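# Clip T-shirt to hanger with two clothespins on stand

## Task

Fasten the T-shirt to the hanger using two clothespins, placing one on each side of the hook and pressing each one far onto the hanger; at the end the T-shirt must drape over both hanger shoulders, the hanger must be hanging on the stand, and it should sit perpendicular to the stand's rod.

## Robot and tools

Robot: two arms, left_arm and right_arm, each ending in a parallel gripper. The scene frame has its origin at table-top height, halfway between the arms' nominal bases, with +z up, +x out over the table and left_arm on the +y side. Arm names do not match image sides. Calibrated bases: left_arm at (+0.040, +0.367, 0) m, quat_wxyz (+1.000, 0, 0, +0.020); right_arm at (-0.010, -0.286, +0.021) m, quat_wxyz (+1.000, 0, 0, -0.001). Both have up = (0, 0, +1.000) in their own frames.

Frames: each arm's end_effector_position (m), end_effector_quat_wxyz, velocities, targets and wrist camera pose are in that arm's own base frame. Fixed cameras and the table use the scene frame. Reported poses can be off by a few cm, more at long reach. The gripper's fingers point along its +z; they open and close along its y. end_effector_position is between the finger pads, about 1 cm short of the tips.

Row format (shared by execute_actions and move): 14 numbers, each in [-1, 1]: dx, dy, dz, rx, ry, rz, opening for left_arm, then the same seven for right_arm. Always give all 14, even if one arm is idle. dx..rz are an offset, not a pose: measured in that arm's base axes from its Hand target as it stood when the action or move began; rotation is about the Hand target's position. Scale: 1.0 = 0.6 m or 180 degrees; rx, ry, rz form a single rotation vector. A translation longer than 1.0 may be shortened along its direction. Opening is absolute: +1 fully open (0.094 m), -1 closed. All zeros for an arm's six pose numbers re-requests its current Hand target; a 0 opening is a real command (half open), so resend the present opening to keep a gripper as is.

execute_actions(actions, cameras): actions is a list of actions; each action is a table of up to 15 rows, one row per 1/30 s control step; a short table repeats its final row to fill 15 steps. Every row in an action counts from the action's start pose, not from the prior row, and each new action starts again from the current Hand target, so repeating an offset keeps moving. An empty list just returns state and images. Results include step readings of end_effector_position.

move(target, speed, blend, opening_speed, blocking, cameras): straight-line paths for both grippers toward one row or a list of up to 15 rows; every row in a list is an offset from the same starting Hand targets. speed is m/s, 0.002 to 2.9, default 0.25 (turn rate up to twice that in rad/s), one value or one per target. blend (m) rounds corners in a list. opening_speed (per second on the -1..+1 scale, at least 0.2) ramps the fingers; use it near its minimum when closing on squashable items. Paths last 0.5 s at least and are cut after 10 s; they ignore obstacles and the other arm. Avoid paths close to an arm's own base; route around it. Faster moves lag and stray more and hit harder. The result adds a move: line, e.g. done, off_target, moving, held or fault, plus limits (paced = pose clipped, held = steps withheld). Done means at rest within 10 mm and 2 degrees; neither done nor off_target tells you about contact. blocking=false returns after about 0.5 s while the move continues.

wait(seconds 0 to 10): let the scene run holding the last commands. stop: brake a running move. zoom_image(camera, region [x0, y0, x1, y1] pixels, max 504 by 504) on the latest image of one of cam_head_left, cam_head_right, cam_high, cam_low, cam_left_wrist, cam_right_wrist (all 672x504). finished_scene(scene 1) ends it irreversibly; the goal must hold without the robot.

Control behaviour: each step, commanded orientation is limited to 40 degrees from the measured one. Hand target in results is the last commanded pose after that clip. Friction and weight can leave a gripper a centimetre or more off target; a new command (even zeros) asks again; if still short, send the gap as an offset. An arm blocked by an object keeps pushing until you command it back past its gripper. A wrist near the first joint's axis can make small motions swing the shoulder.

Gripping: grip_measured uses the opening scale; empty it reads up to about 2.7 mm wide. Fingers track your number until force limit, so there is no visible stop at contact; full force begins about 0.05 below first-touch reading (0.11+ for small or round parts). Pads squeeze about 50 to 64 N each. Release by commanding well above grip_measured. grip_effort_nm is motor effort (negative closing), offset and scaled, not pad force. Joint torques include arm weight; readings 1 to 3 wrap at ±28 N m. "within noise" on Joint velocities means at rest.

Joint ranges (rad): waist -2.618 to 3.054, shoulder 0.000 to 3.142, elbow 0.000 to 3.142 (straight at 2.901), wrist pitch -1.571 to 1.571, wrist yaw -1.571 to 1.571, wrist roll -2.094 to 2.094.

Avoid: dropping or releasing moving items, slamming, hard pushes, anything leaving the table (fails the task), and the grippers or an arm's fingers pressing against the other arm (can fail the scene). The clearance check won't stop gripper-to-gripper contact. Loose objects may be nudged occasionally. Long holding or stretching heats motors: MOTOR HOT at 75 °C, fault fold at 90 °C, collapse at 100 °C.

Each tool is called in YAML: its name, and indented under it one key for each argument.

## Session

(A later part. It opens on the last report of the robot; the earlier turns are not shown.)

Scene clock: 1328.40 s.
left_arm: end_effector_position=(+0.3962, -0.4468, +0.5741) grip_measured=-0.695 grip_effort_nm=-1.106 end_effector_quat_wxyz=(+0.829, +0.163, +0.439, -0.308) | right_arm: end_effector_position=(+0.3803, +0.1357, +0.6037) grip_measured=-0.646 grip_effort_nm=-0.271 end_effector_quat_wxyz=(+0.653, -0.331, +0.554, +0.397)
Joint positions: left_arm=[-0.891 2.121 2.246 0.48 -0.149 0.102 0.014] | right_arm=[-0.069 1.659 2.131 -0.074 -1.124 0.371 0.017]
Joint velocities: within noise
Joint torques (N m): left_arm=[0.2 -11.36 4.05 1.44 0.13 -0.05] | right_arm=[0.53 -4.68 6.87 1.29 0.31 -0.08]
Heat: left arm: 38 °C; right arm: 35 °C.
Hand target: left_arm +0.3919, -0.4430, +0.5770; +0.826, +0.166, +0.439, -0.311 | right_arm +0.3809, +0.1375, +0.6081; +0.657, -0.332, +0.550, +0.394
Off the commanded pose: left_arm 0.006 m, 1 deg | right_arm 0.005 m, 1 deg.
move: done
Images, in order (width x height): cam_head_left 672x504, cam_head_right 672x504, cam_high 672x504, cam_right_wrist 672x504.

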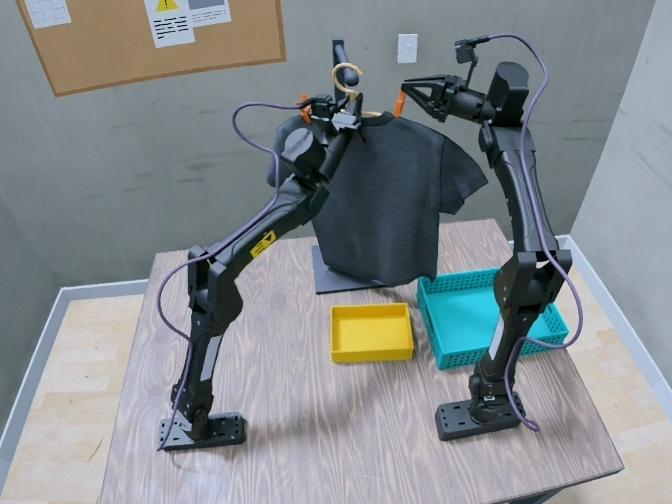

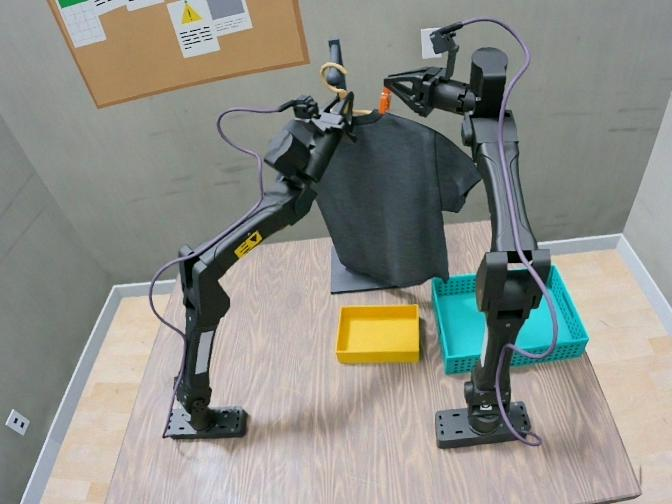

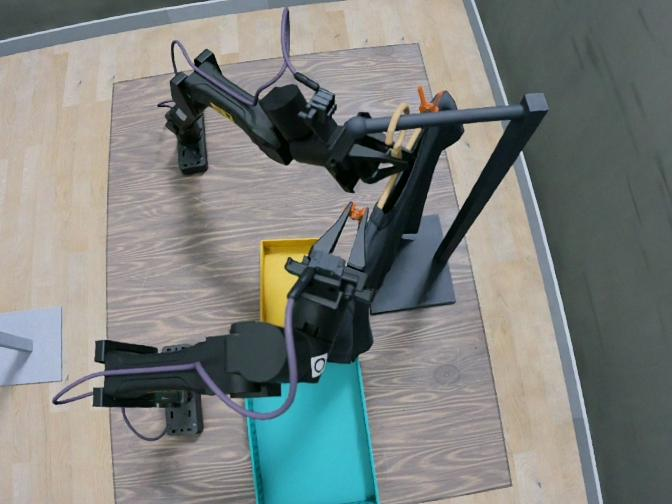

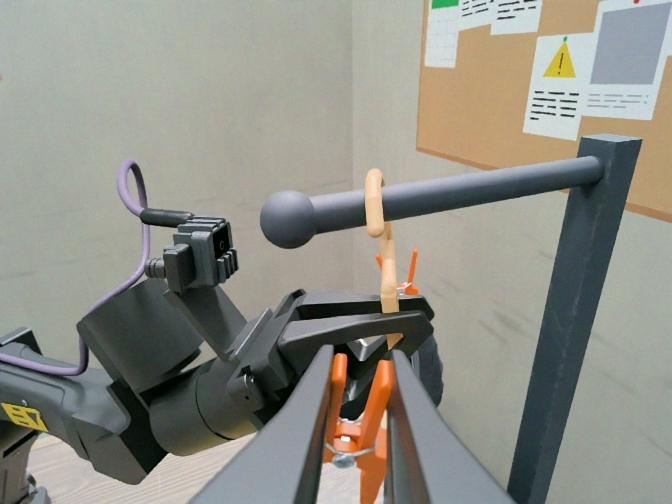

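wait:
  seconds: 0

Scene clock: 1341.77 s.
left_arm: end_effector_position=(+0.3962, -0.4468, +0.5741) grip_measured=-0.695 grip_effort_nm=-1.101 end_effector_quat_wxyz=(+0.829, +0.163, +0.439, -0.308) | right_arm: end_effector_position=(+0.3804, +0.1356, +0.6036) grip_measured=-0.646 grip_effort_nm=-0.281 end_effector_quat_wxyz=(+0.653, -0.331, +0.554, +0.397)
Joint positions: left_arm=[-0.891 2.121 2.246 0.48 -0.149 0.102 0.014] | right_arm=[-0.069 1.659 2.131 -0.075 -1.123 0.371 0.017]
Joint velocities: within noise
Joint torques (N m): left_arm=[0.21 -11.49 3.93 1.43 0.1 -0.07] | right_arm=[0.55 -4.77 6.9 1.3 0.29 -0.02]
Heat: left arm: 38 °C; right arm: 35 °C.
Hand target: left_arm +0.3919, -0.4430, +0.5770; +0.826, +0.166, +0.439, -0.311 | right_arm +0.3809, +0.1375, +0.6082; +0.657, -0.332, +0.550, +0.394
Tool commands: left_gripper/opening=-0.74 right_gripper/opening=-0.65
Off the commanded pose: left_arm 0.006 m, 1 deg | right_arm 0.005 m, 1 deg.

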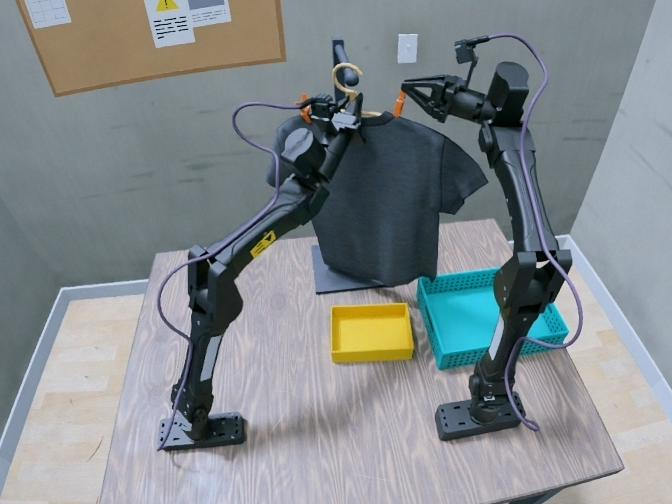

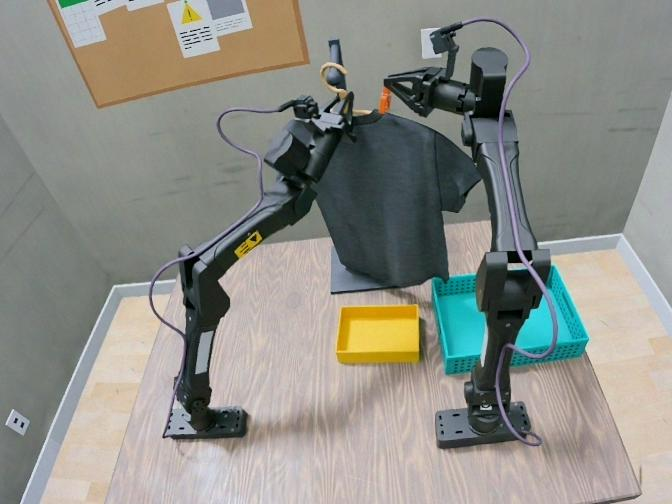

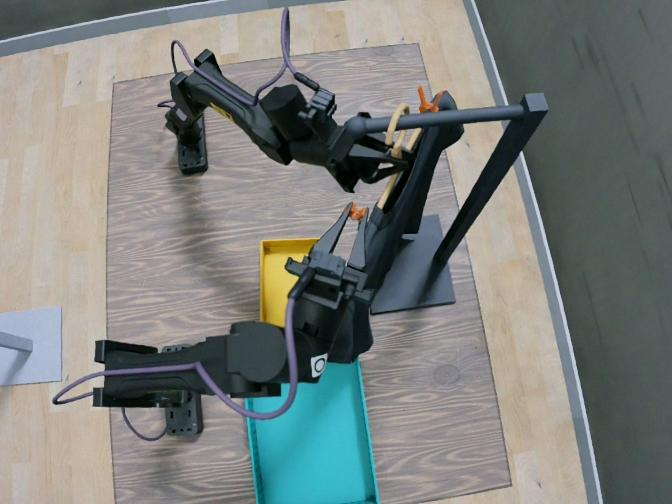

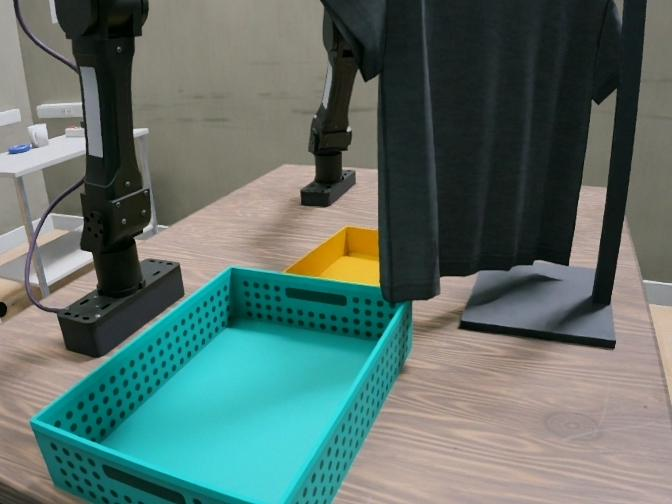

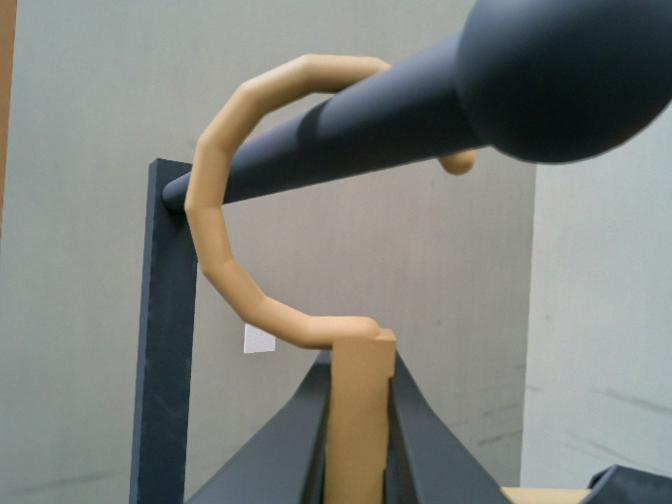

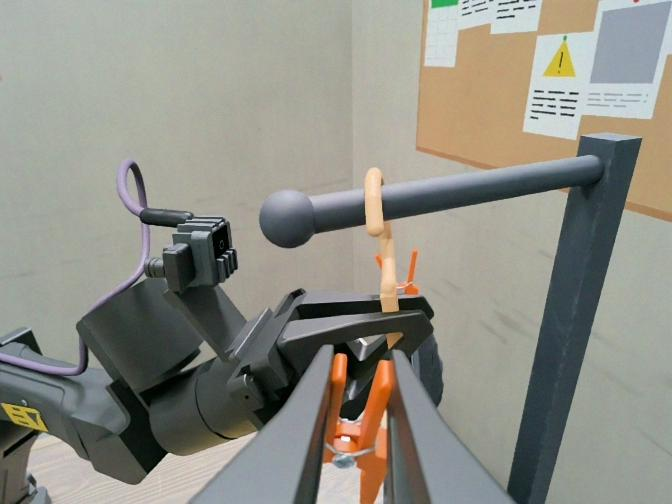

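zoom_image:
  camera: "cam_high"
  region: [310, 130, 450, 260]

zoom_image:
  camera: "cam_right_wrist"
  region: [250, 300, 500, 504]

Scaled by 3.600 from the camera's 672x504 image, which has a finer 960x720 frame.

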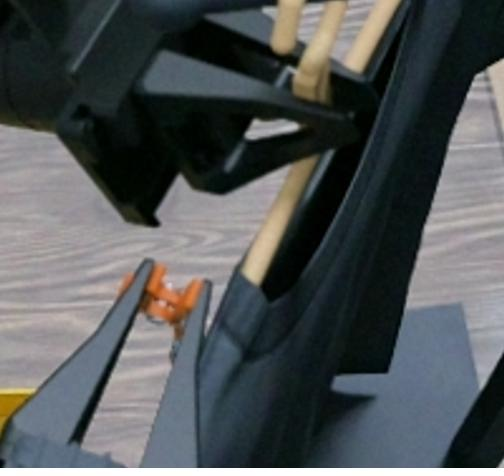

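Scaled by 2.016 from the camera's 672x504 image, which has a finer 960x720 frame.

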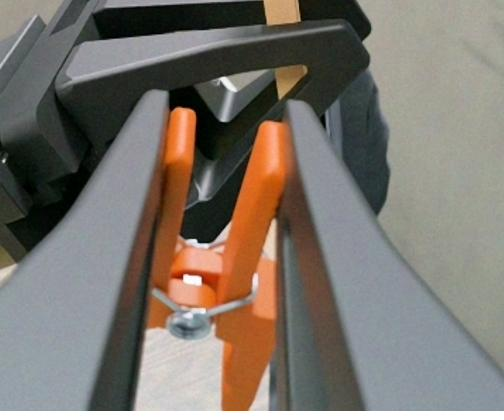

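move:
  target: [0,0,0,0,0,0,-0.74, 0.0342,-0.0102,0,0,0,0,-0.65]
  speed: 0.06
  cameras: ["cam_head_left","cam_high","cam_right_wrist"]

Scene clock: 1355.77 s.
left_arm: end_effector_position=(+0.3962, -0.4468, +0.5741) grip_measured=-0.695 grip_effort_nm=-1.092 end_effector_quat_wxyz=(+0.829, +0.163, +0.439, -0.308) | right_arm: end_effector_position=(+0.3995, +0.1345, +0.6055) grip_measured=-0.646 grip_effort_nm=-0.281 end_effector_quat_wxyz=(+0.655, -0.334, +0.550, +0.396)
Joint positions: left_arm=[-0.891 2.121 2.246 0.48 -0.149 0.102 0.014] | right_arm=[-0.069 1.747 2.236 -0.078 -1.126 0.374 0.017]
Joint velocities: within noise
Joint torques (N m): left_arm=[0.29 -11.47 4.03 1.41 0.14 0] | right_arm=[-0.55 -5.19 6.69 1.29 0.17 0.07]
Heat: left arm: 39 °C; right arm: 35 °C.
Hand target: left_arm +0.3919, -0.4430, +0.5770; +0.826, +0.166, +0.439, -0.311 | right_arm +0.4014, +0.1314, +0.6082; +0.657, -0.332, +0.550, +0.394
Off the commanded pose: left_arm 0.006 m, 1 deg | right_arm 0.004 m, 0 deg.
move: done
Images, in order (width x height): cam_head_left 672x504, cam_high 672x504, cam_right_wrist 672x504.

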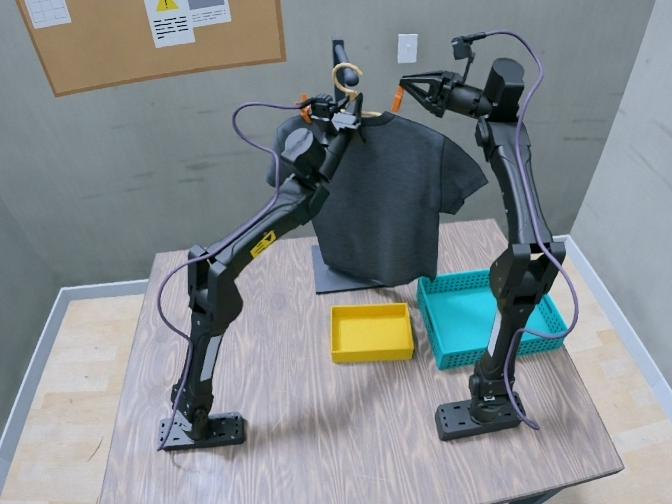

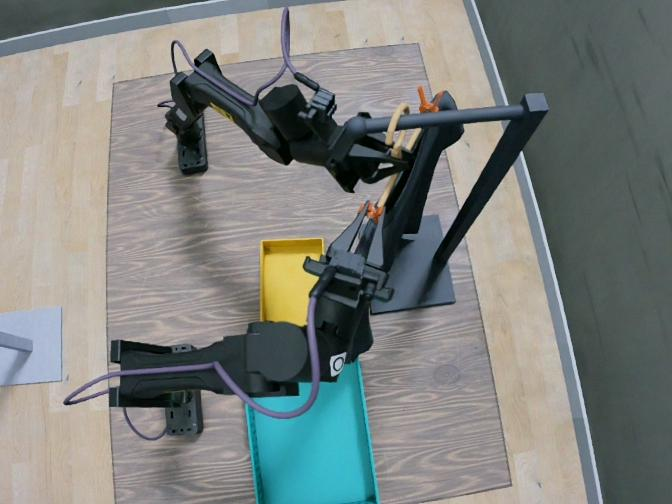

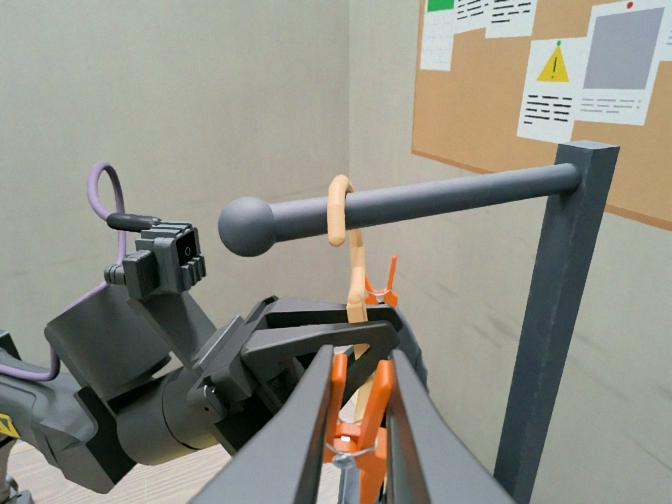

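zoom_image:
  camera: "cam_right_wrist"
  region: [270, 300, 480, 504]

zoom_image:
  camera: "cam_high"
  region: [330, 150, 440, 260]

zoom_image:
  camera: "cam_head_left"
  region: [340, 60, 460, 150]

Scaled by 2.400 from the camera's 672x504 image, which has a finer 960x720 frame.

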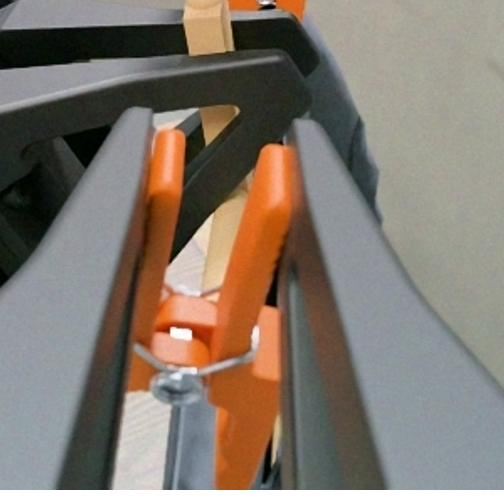

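Scaled by 4.582 from the camera's 672x504 image, which has a finer 960x720 frame.

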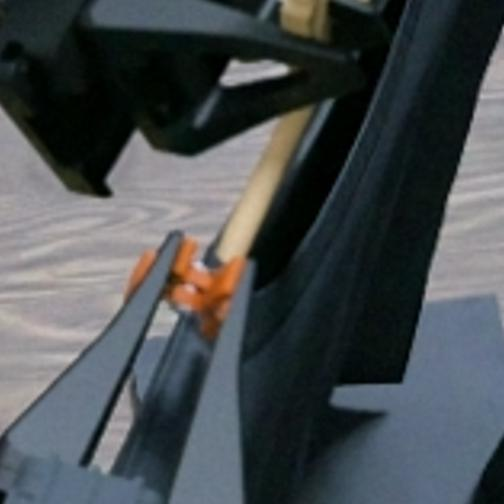

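Scaled by 4.200 from the camera's 672x504 image, which has a finer 960x720 frame.

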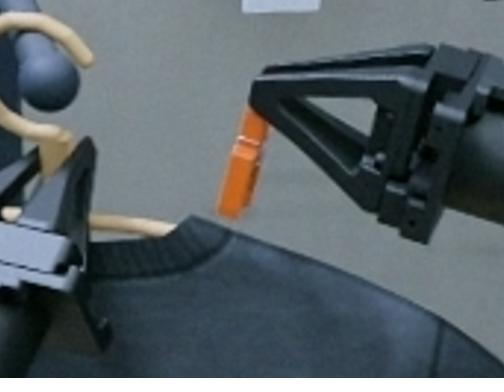

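zoom_image:
  camera: "cam_right_wrist"
  region: [310, 400, 420, 504]

Scaled by 4.582 from the camera's 672x504 image, which has a finer 960x720 frame.

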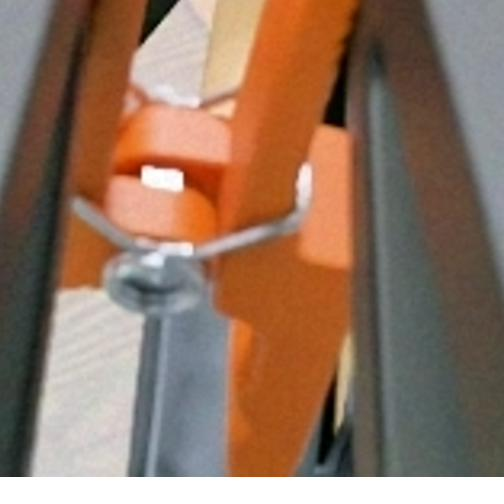

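move:
  target: [0,0,0,0,0,0,-0.74, 0.0248,-0.0067,0.0067,0,0,0,-0.65]
  speed: 0.06
  cameras: ["cam_head_left","cam_high","cam_right_wrist"]

zoom_image:
  camera: "cam_right_wrist"
  region: [270, 300, 480, 504]

zoom_image:
  camera: "cam_high"
  region: [330, 150, 440, 260]

zoom_image:
  camera: "cam_head_left"
  region: [340, 60, 460, 150]

Scene clock: 1369.97 s.
left_arm: end_effector_position=(+0.3962, -0.4468, +0.5741) grip_measured=-0.695 grip_effort_nm=-1.101 end_effector_quat_wxyz=(+0.829, +0.163, +0.439, -0.308) | right_arm: end_effector_position=(+0.4126, +0.1303, +0.6118) grip_measured=-0.646 grip_effort_nm=-0.281 end_effector_quat_wxyz=(+0.657, -0.334, +0.548, +0.396)
Joint positions: left_arm=[-0.891 2.121 2.246 0.48 -0.149 0.102 0.014] | right_arm=[-0.079 1.838 2.383 -0.119 -1.134 0.385 0.017]
Joint velocities: within noise
Joint torques (N m): left_arm=[0.02 -11.43 4.25 1.43 0.15 -0.05] | right_arm=[-0.55 -5.52 6.38 1.23 0.18 0.02]
Heat: left arm: 39 °C; right arm: 34 °C.
Hand target: left_arm +0.3919, -0.4430, +0.5770; +0.826, +0.166, +0.439, -0.311 | right_arm +0.4163, +0.1273, +0.6122; +0.657, -0.332, +0.550, +0.394
Off the commanded pose: left_arm 0.006 m, 1 deg | right_arm 0.005 m, 0 deg.
move: done
Images, in order (width x height): cam_head_left 672x504, cam_high 672x504, cam_right_wrist 672x504.

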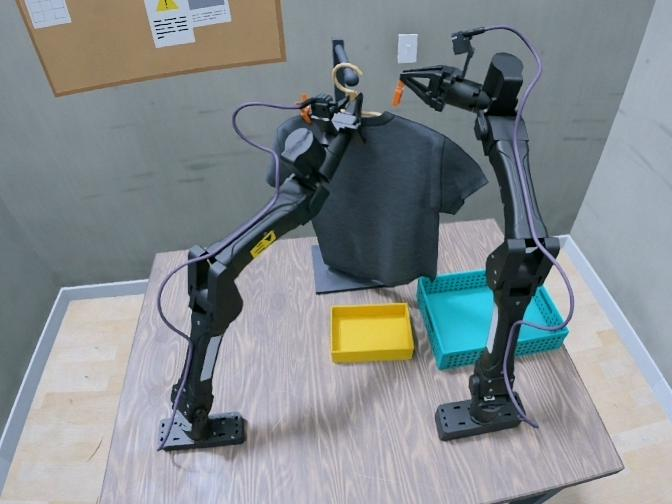

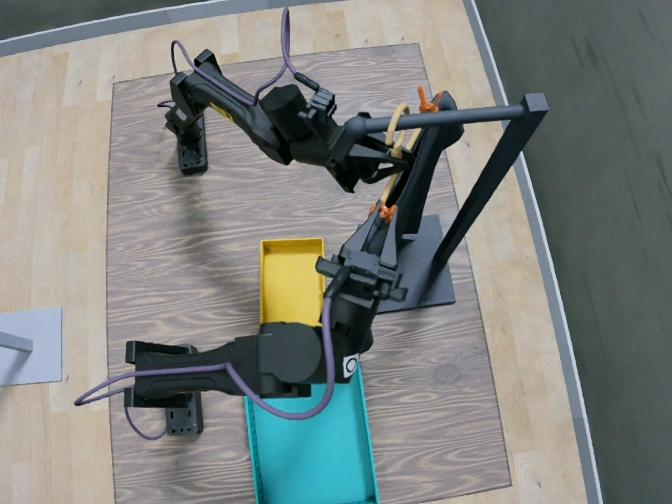

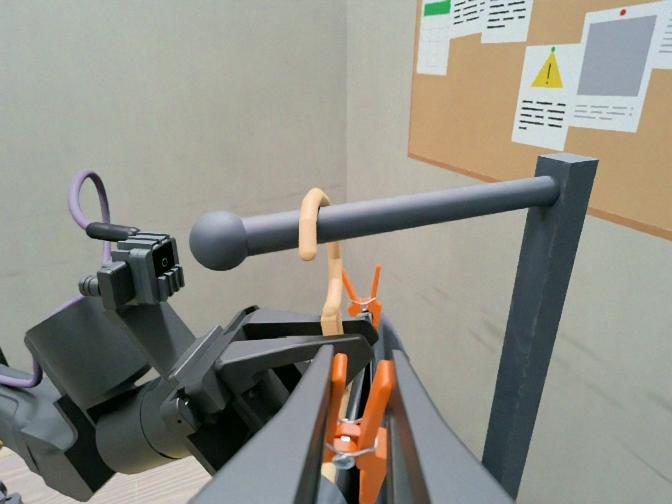

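Scaled by 2.400 from the camera's 672x504 image, which has a finer 960x720 frame.

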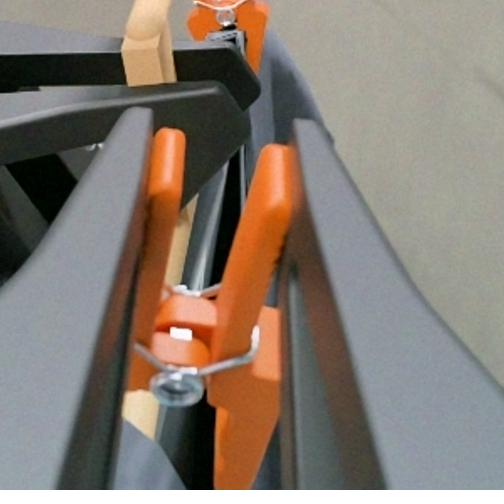

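Scaled by 4.582 from the camera's 672x504 image, which has a finer 960x720 frame.

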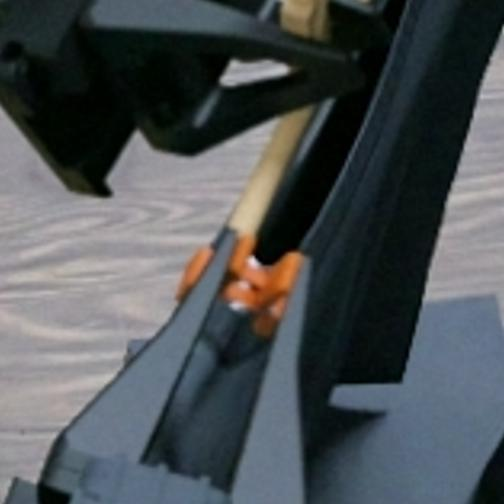

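Scaled by 4.200 from the camera's 672x504 image, which has a finer 960x720 frame.

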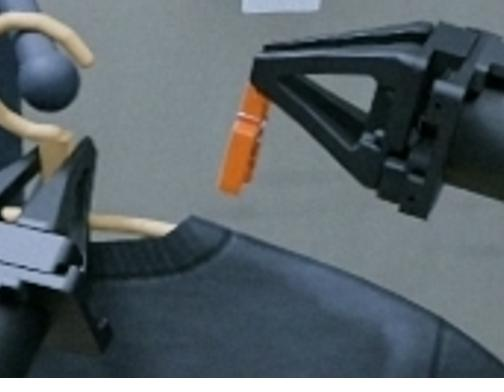

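move:
  target: [0,0,0,0,0,0,-0.74, -0.0167,0.0178,0,0,0,-0.065,-0.65]
  speed: 0.08
  cameras: ["cam_high","cam_right_wrist"]

zoom_image:
  camera: "cam_right_wrist"
  region: [270, 300, 480, 504]

zoom_image:
  camera: "cam_high"
  region: [330, 150, 440, 260]

Scene clock: 1411.37 s.
left_arm: end_effector_position=(+0.3962, -0.4468, +0.5741) grip_measured=-0.695 grip_effort_nm=-1.101 end_effector_quat_wxyz=(+0.829, +0.163, +0.439, -0.308) | right_arm: end_effector_position=(+0.4201, +0.1366, +0.6035) grip_measured=-0.646 grip_effort_nm=-0.281 end_effector_quat_wxyz=(+0.687, -0.271, +0.588, +0.330)
Joint positions: left_arm=[-0.891 2.121 2.246 0.48 -0.149 0.102 0.014] | right_arm=[0 1.726 2.268 -0.291 -0.864 0.208 0.017]
Joint velocities: within noise
Joint torques (N m): left_arm=[0.1 -11.73 4.23 1.42 0.15 0] | right_arm=[0.49 -8.54 3.97 1.54 0.19 -0.04]
Heat: left arm: 40 °C; right arm: 36 °C.
Hand target: left_arm +0.3919, -0.4430, +0.5770; +0.826, +0.166, +0.439, -0.311 | right_arm +0.4063, +0.1381, +0.6121; +0.694, -0.274, +0.581, +0.325
Off the commanded pose: left_arm 0.006 m, 1 deg | right_arm 0.016 m, 1 deg.
move: off_target (right_arm)
Images, in order (width x height): cam_high 672x504, cam_right_wrist 672x504.

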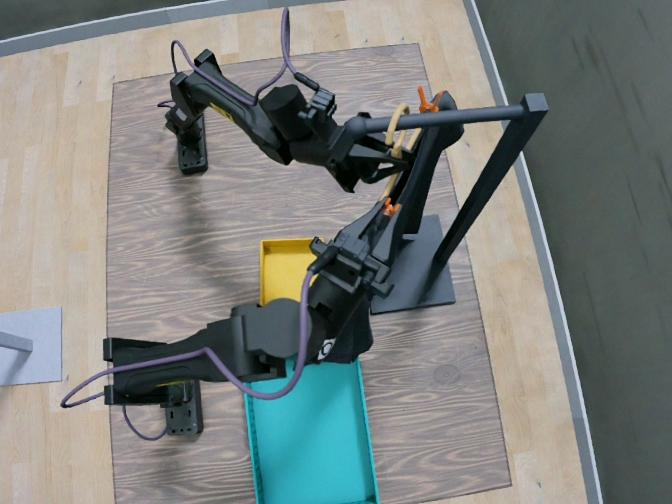

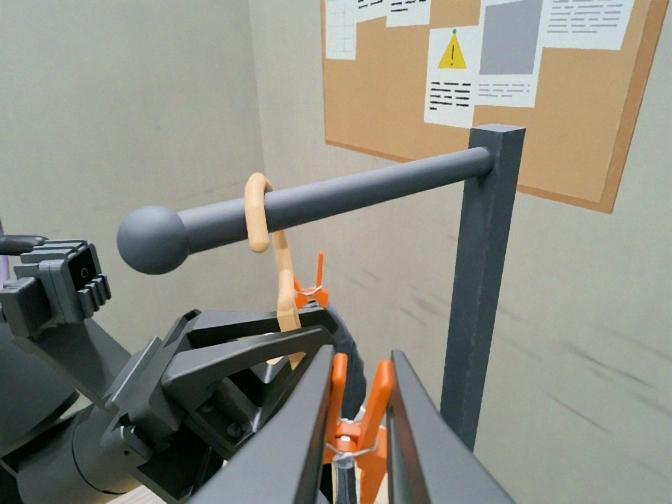

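Scaled by 2.400 from the camera's 672x504 image, which has a finer 960x720 frame.

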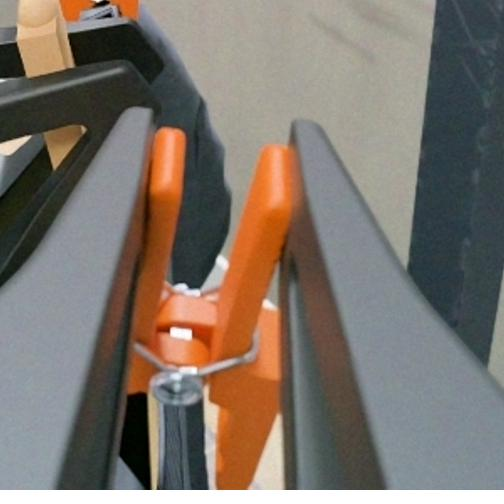

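Scaled by 4.582 from the camera's 672x504 image, which has a finer 960x720 frame.

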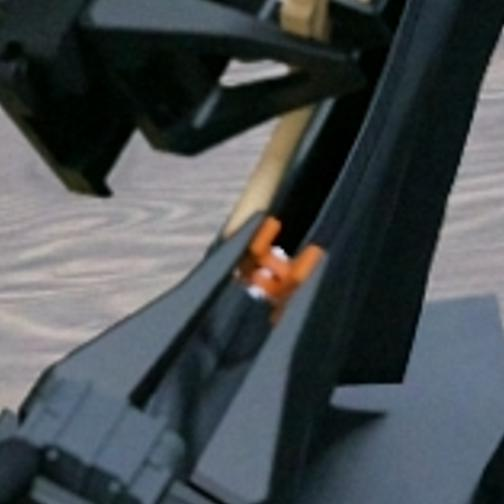

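zoom_image:
  camera: "cam_right_wrist"
  region: [300, 400, 404, 504]

zoom_image:
  camera: "cam_high"
  region: [360, 180, 420, 230]

Scaled by 4.846 from the camera's 672x504 image, which has a finer 960x720 frame.

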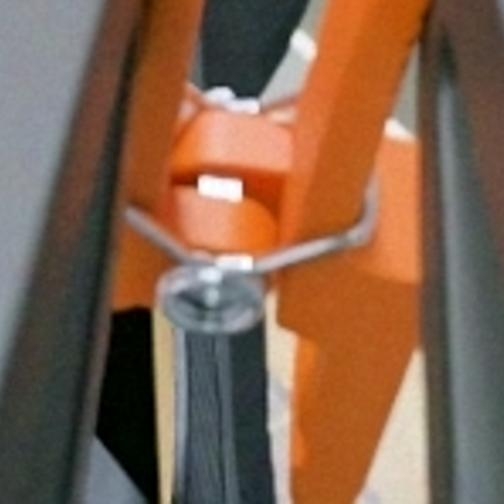

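Scaled by 8.400 from the camera's 672x504 image, which has a finer 960x720 frame.

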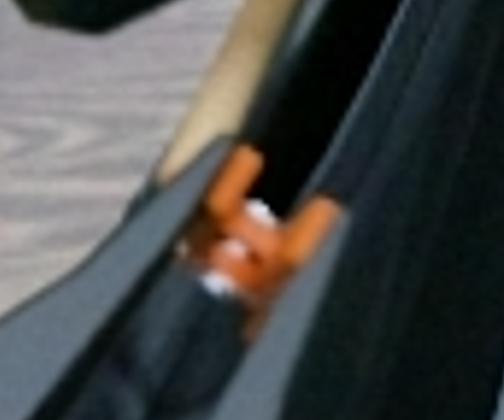

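zoom_image:
  camera: "cam_high"
  region: [280, 160, 440, 330]

zoom_image:
  camera: "cam_right_wrist"
  region: [120, 160, 400, 440]

Scaled by 2.965 from the camera's 672x504 image, which has a finer 960x720 frame.

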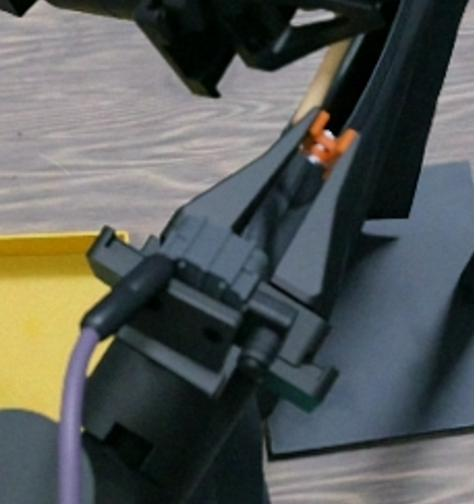

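Scaled by 1.800 from the camera's 672x504 image, which has a finer 960x720 frame.

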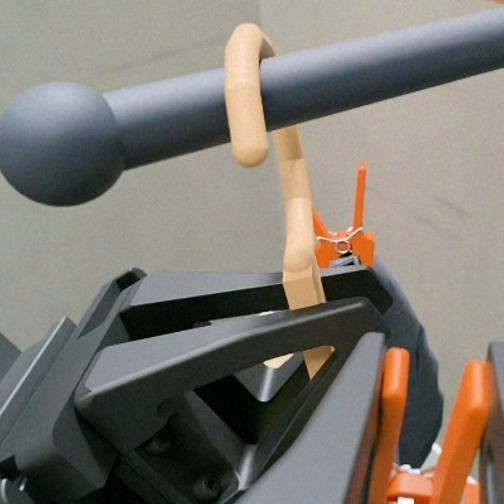

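move:
  target: [0,0,0,0,0,0,-0.74, -0.0217,0.0060,0.0050,0,0,0,-0.65]
  speed: 0.06
  cameras: ["cam_high","cam_right_wrist"]

zoom_image:
  camera: "cam_right_wrist"
  region: [270, 300, 480, 504]

zoom_image:
  camera: "cam_high"
  region: [330, 150, 440, 260]

Scene clock: 1476.47 s.
left_arm: end_effector_position=(+0.3962, -0.4468, +0.5741) grip_measured=-0.695 grip_effort_nm=-1.096 end_effector_quat_wxyz=(+0.829, +0.163, +0.439, -0.308) | right_arm: end_effector_position=(+0.4048, +0.1402, +0.6088) grip_measured=-0.646 grip_effort_nm=-0.286 end_effector_quat_wxyz=(+0.689, -0.272, +0.586, +0.329)
Joint positions: left_arm=[-0.891 2.121 2.246 0.48 -0.149 0.102 0.014] | right_arm=[0.013 1.68 2.24 -0.308 -0.851 0.202 0.017]
Joint velocities: within noise
Joint torques (N m): left_arm=[0.16 -11.69 4.26 1.4 0.14 -0.07] | right_arm=[0.53 -7.68 3.92 1.55 0.17 -0.05]
Heat: left arm: 41 °C; right arm: 42 °C.
Hand target: left_arm +0.3919, -0.4430, +0.5770; +0.826, +0.166, +0.439, -0.311 | right_arm +0.3933, +0.1417, +0.6151; +0.693, -0.274, +0.581, +0.325
Off the commanded pose: left_arm 0.006 m, 1 deg | right_arm 0.013 m, 1 deg.
move: off_target (right_arm)
Images, in order (width x height): cam_high 672x504, cam_right_wrist 672x504.

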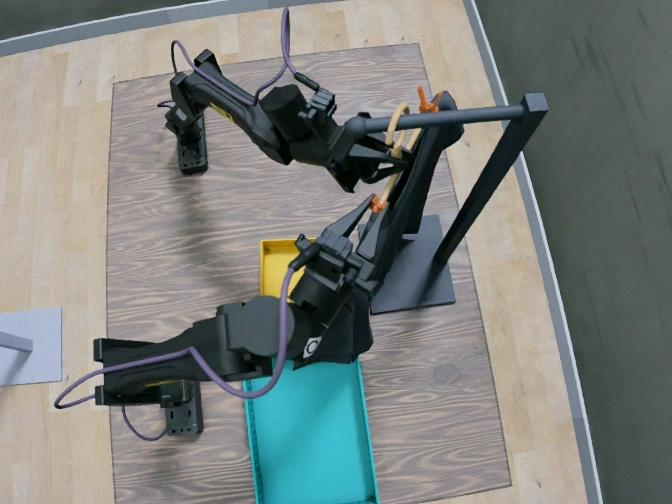

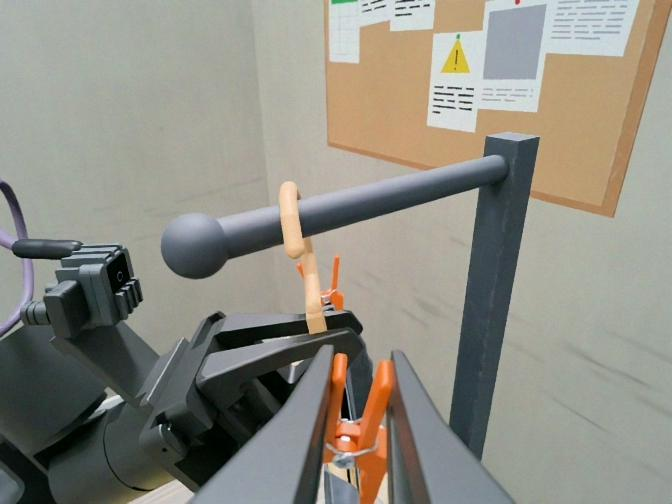

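Scaled by 2.400 from the camera's 672x504 image, which has a finer 960x720 frame.

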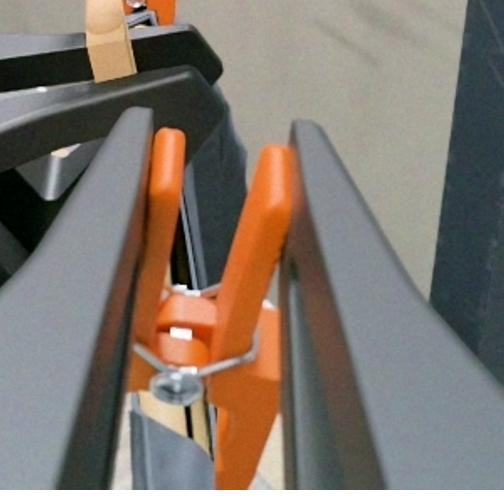

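Scaled by 4.582 from the camera's 672x504 image, which has a finer 960x720 frame.

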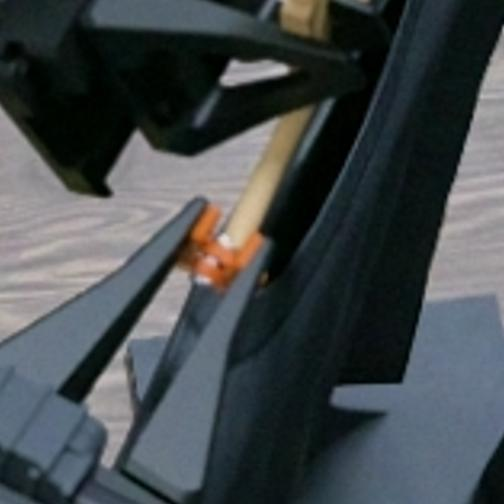

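zoom_image:
  camera: "cam_right_wrist"
  region: [300, 400, 404, 504]

zoom_image:
  camera: "cam_head_left"
  region: [340, 60, 460, 150]

zoom_image:
  camera: "cam_head_right"
  region: [320, 60, 440, 150]

Scaled by 4.846 from the camera's 672x504 image, which has a finer 960x720 frame.

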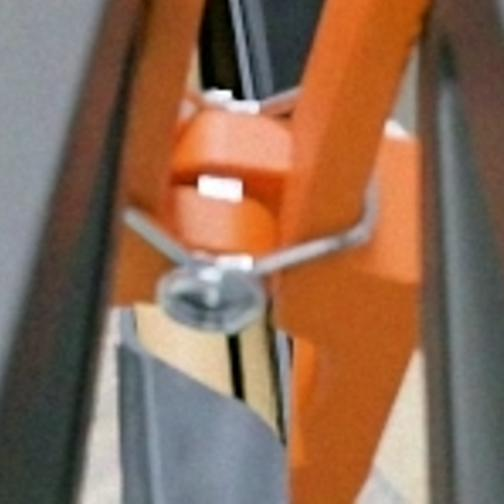

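This scene's latest camera images include none from cam_head_left. They are from: cam_high, cam_right_wrist. cam_head_left's image comes with the result of a call that names it in "cameras".

This scene's latest camera images include none from cam_head_right. They are from: cam_high, cam_right_wrist. cam_head_right's image comes with the result of a call that names it in "cameras".

move:
  target: [0,0,0,0,0,0,-0.74, 0.0060,0.0065,-0.0200,0,0,0,-0.75]
  speed: 0.04
  opening_speed: 0.25
  cameras: ["cam_head_left","cam_high","cam_right_wrist"]

zoom_image:
  camera: "cam_right_wrist"
  region: [280, 340, 430, 504]

zoom_image:
  camera: "cam_high"
  region: [330, 150, 440, 260]

zoom_image:
  camera: "cam_head_left"
  region: [340, 60, 460, 150]

Scene clock: 1500.47 s.
left_arm: end_effector_position=(+0.3962, -0.4468, +0.5741) grip_measured=-0.695 grip_effort_nm=-1.101 end_effector_quat_wxyz=(+0.829, +0.163, +0.439, -0.308) | right_arm: end_effector_position=(+0.4110, +0.1440, +0.5918) grip_measured=-0.748 grip_effort_nm=-0.891 end_effector_quat_wxyz=(+0.682, -0.269, +0.594, +0.331)
Joint positions: left_arm=[-0.891 2.121 2.246 0.48 -0.149 0.102 0.014] | right_arm=[0.026 1.651 2.136 -0.259 -0.838 0.197 0.012]
Joint velocities: within noise
Joint torques (N m): left_arm=[0.02 -11.29 4.21 1.45 0.13 -0.08] | right_arm=[0.59 -7.9 4.38 1.76 0.16 -0.06]
Heat: left arm: 42 °C; right arm: 40 °C.
Hand target: left_arm +0.3919, -0.4430, +0.5770; +0.826, +0.166, +0.439, -0.311 | right_arm +0.3969, +0.1457, +0.6031; +0.693, -0.274, +0.581, +0.325
Off the commanded pose: left_arm 0.006 m, 1 deg | right_arm 0.018 m, 2 deg.
move: off_target (right_arm)
Images, in order (width x height): cam_head_left 672x504, cam_high 672x504, cam_right_wrist 672x504.

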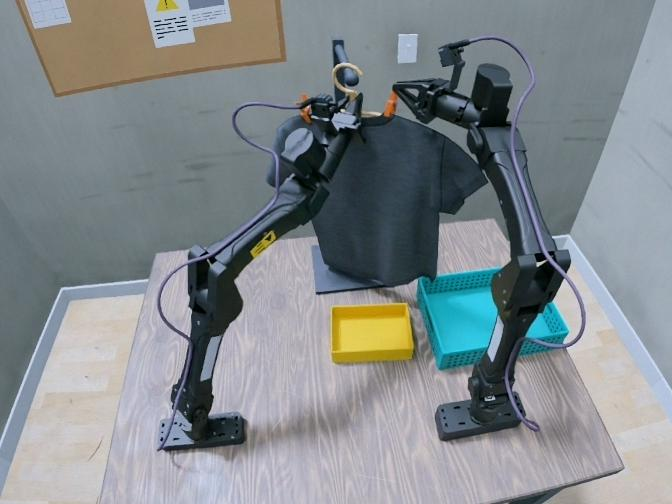

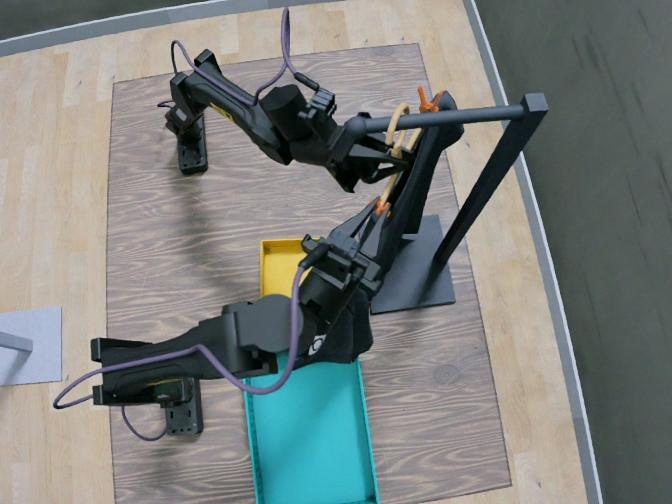

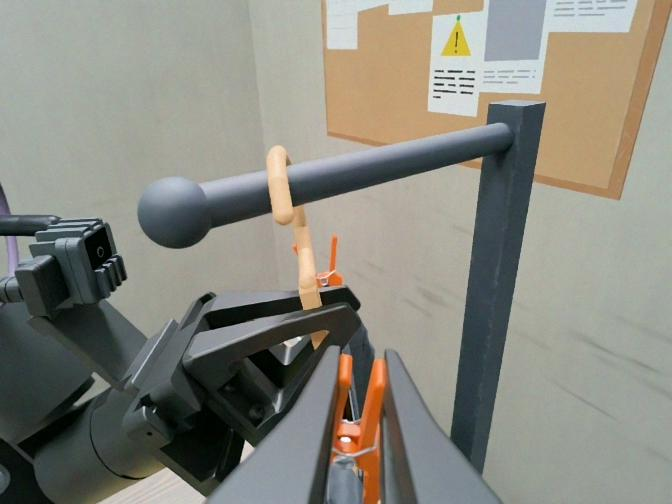

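Scaled by 3.073 from the camera's 672x504 image, which has a finer 960x720 frame.

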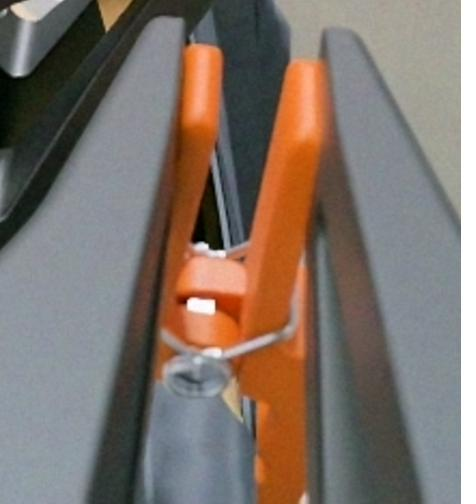

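Scaled by 4.582 from the camera's 672x504 image, which has a finer 960x720 frame.

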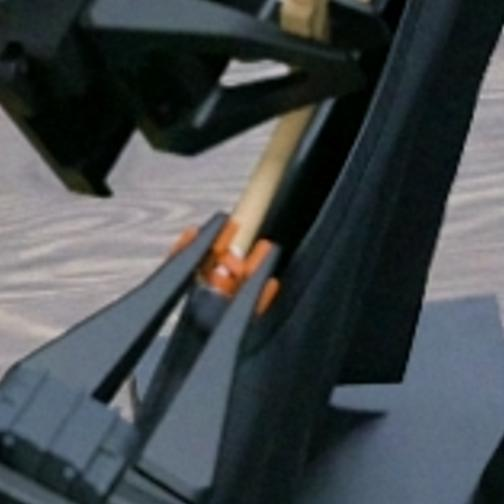

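Scaled by 4.200 from the camera's 672x504 image, which has a finer 960x720 frame.

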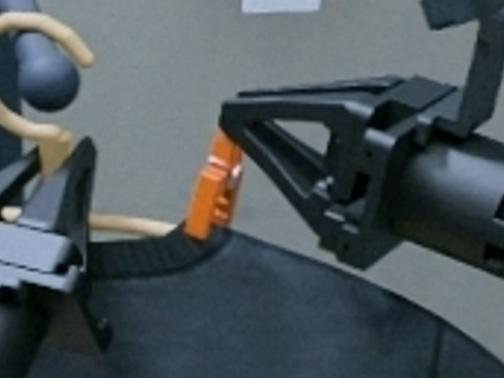

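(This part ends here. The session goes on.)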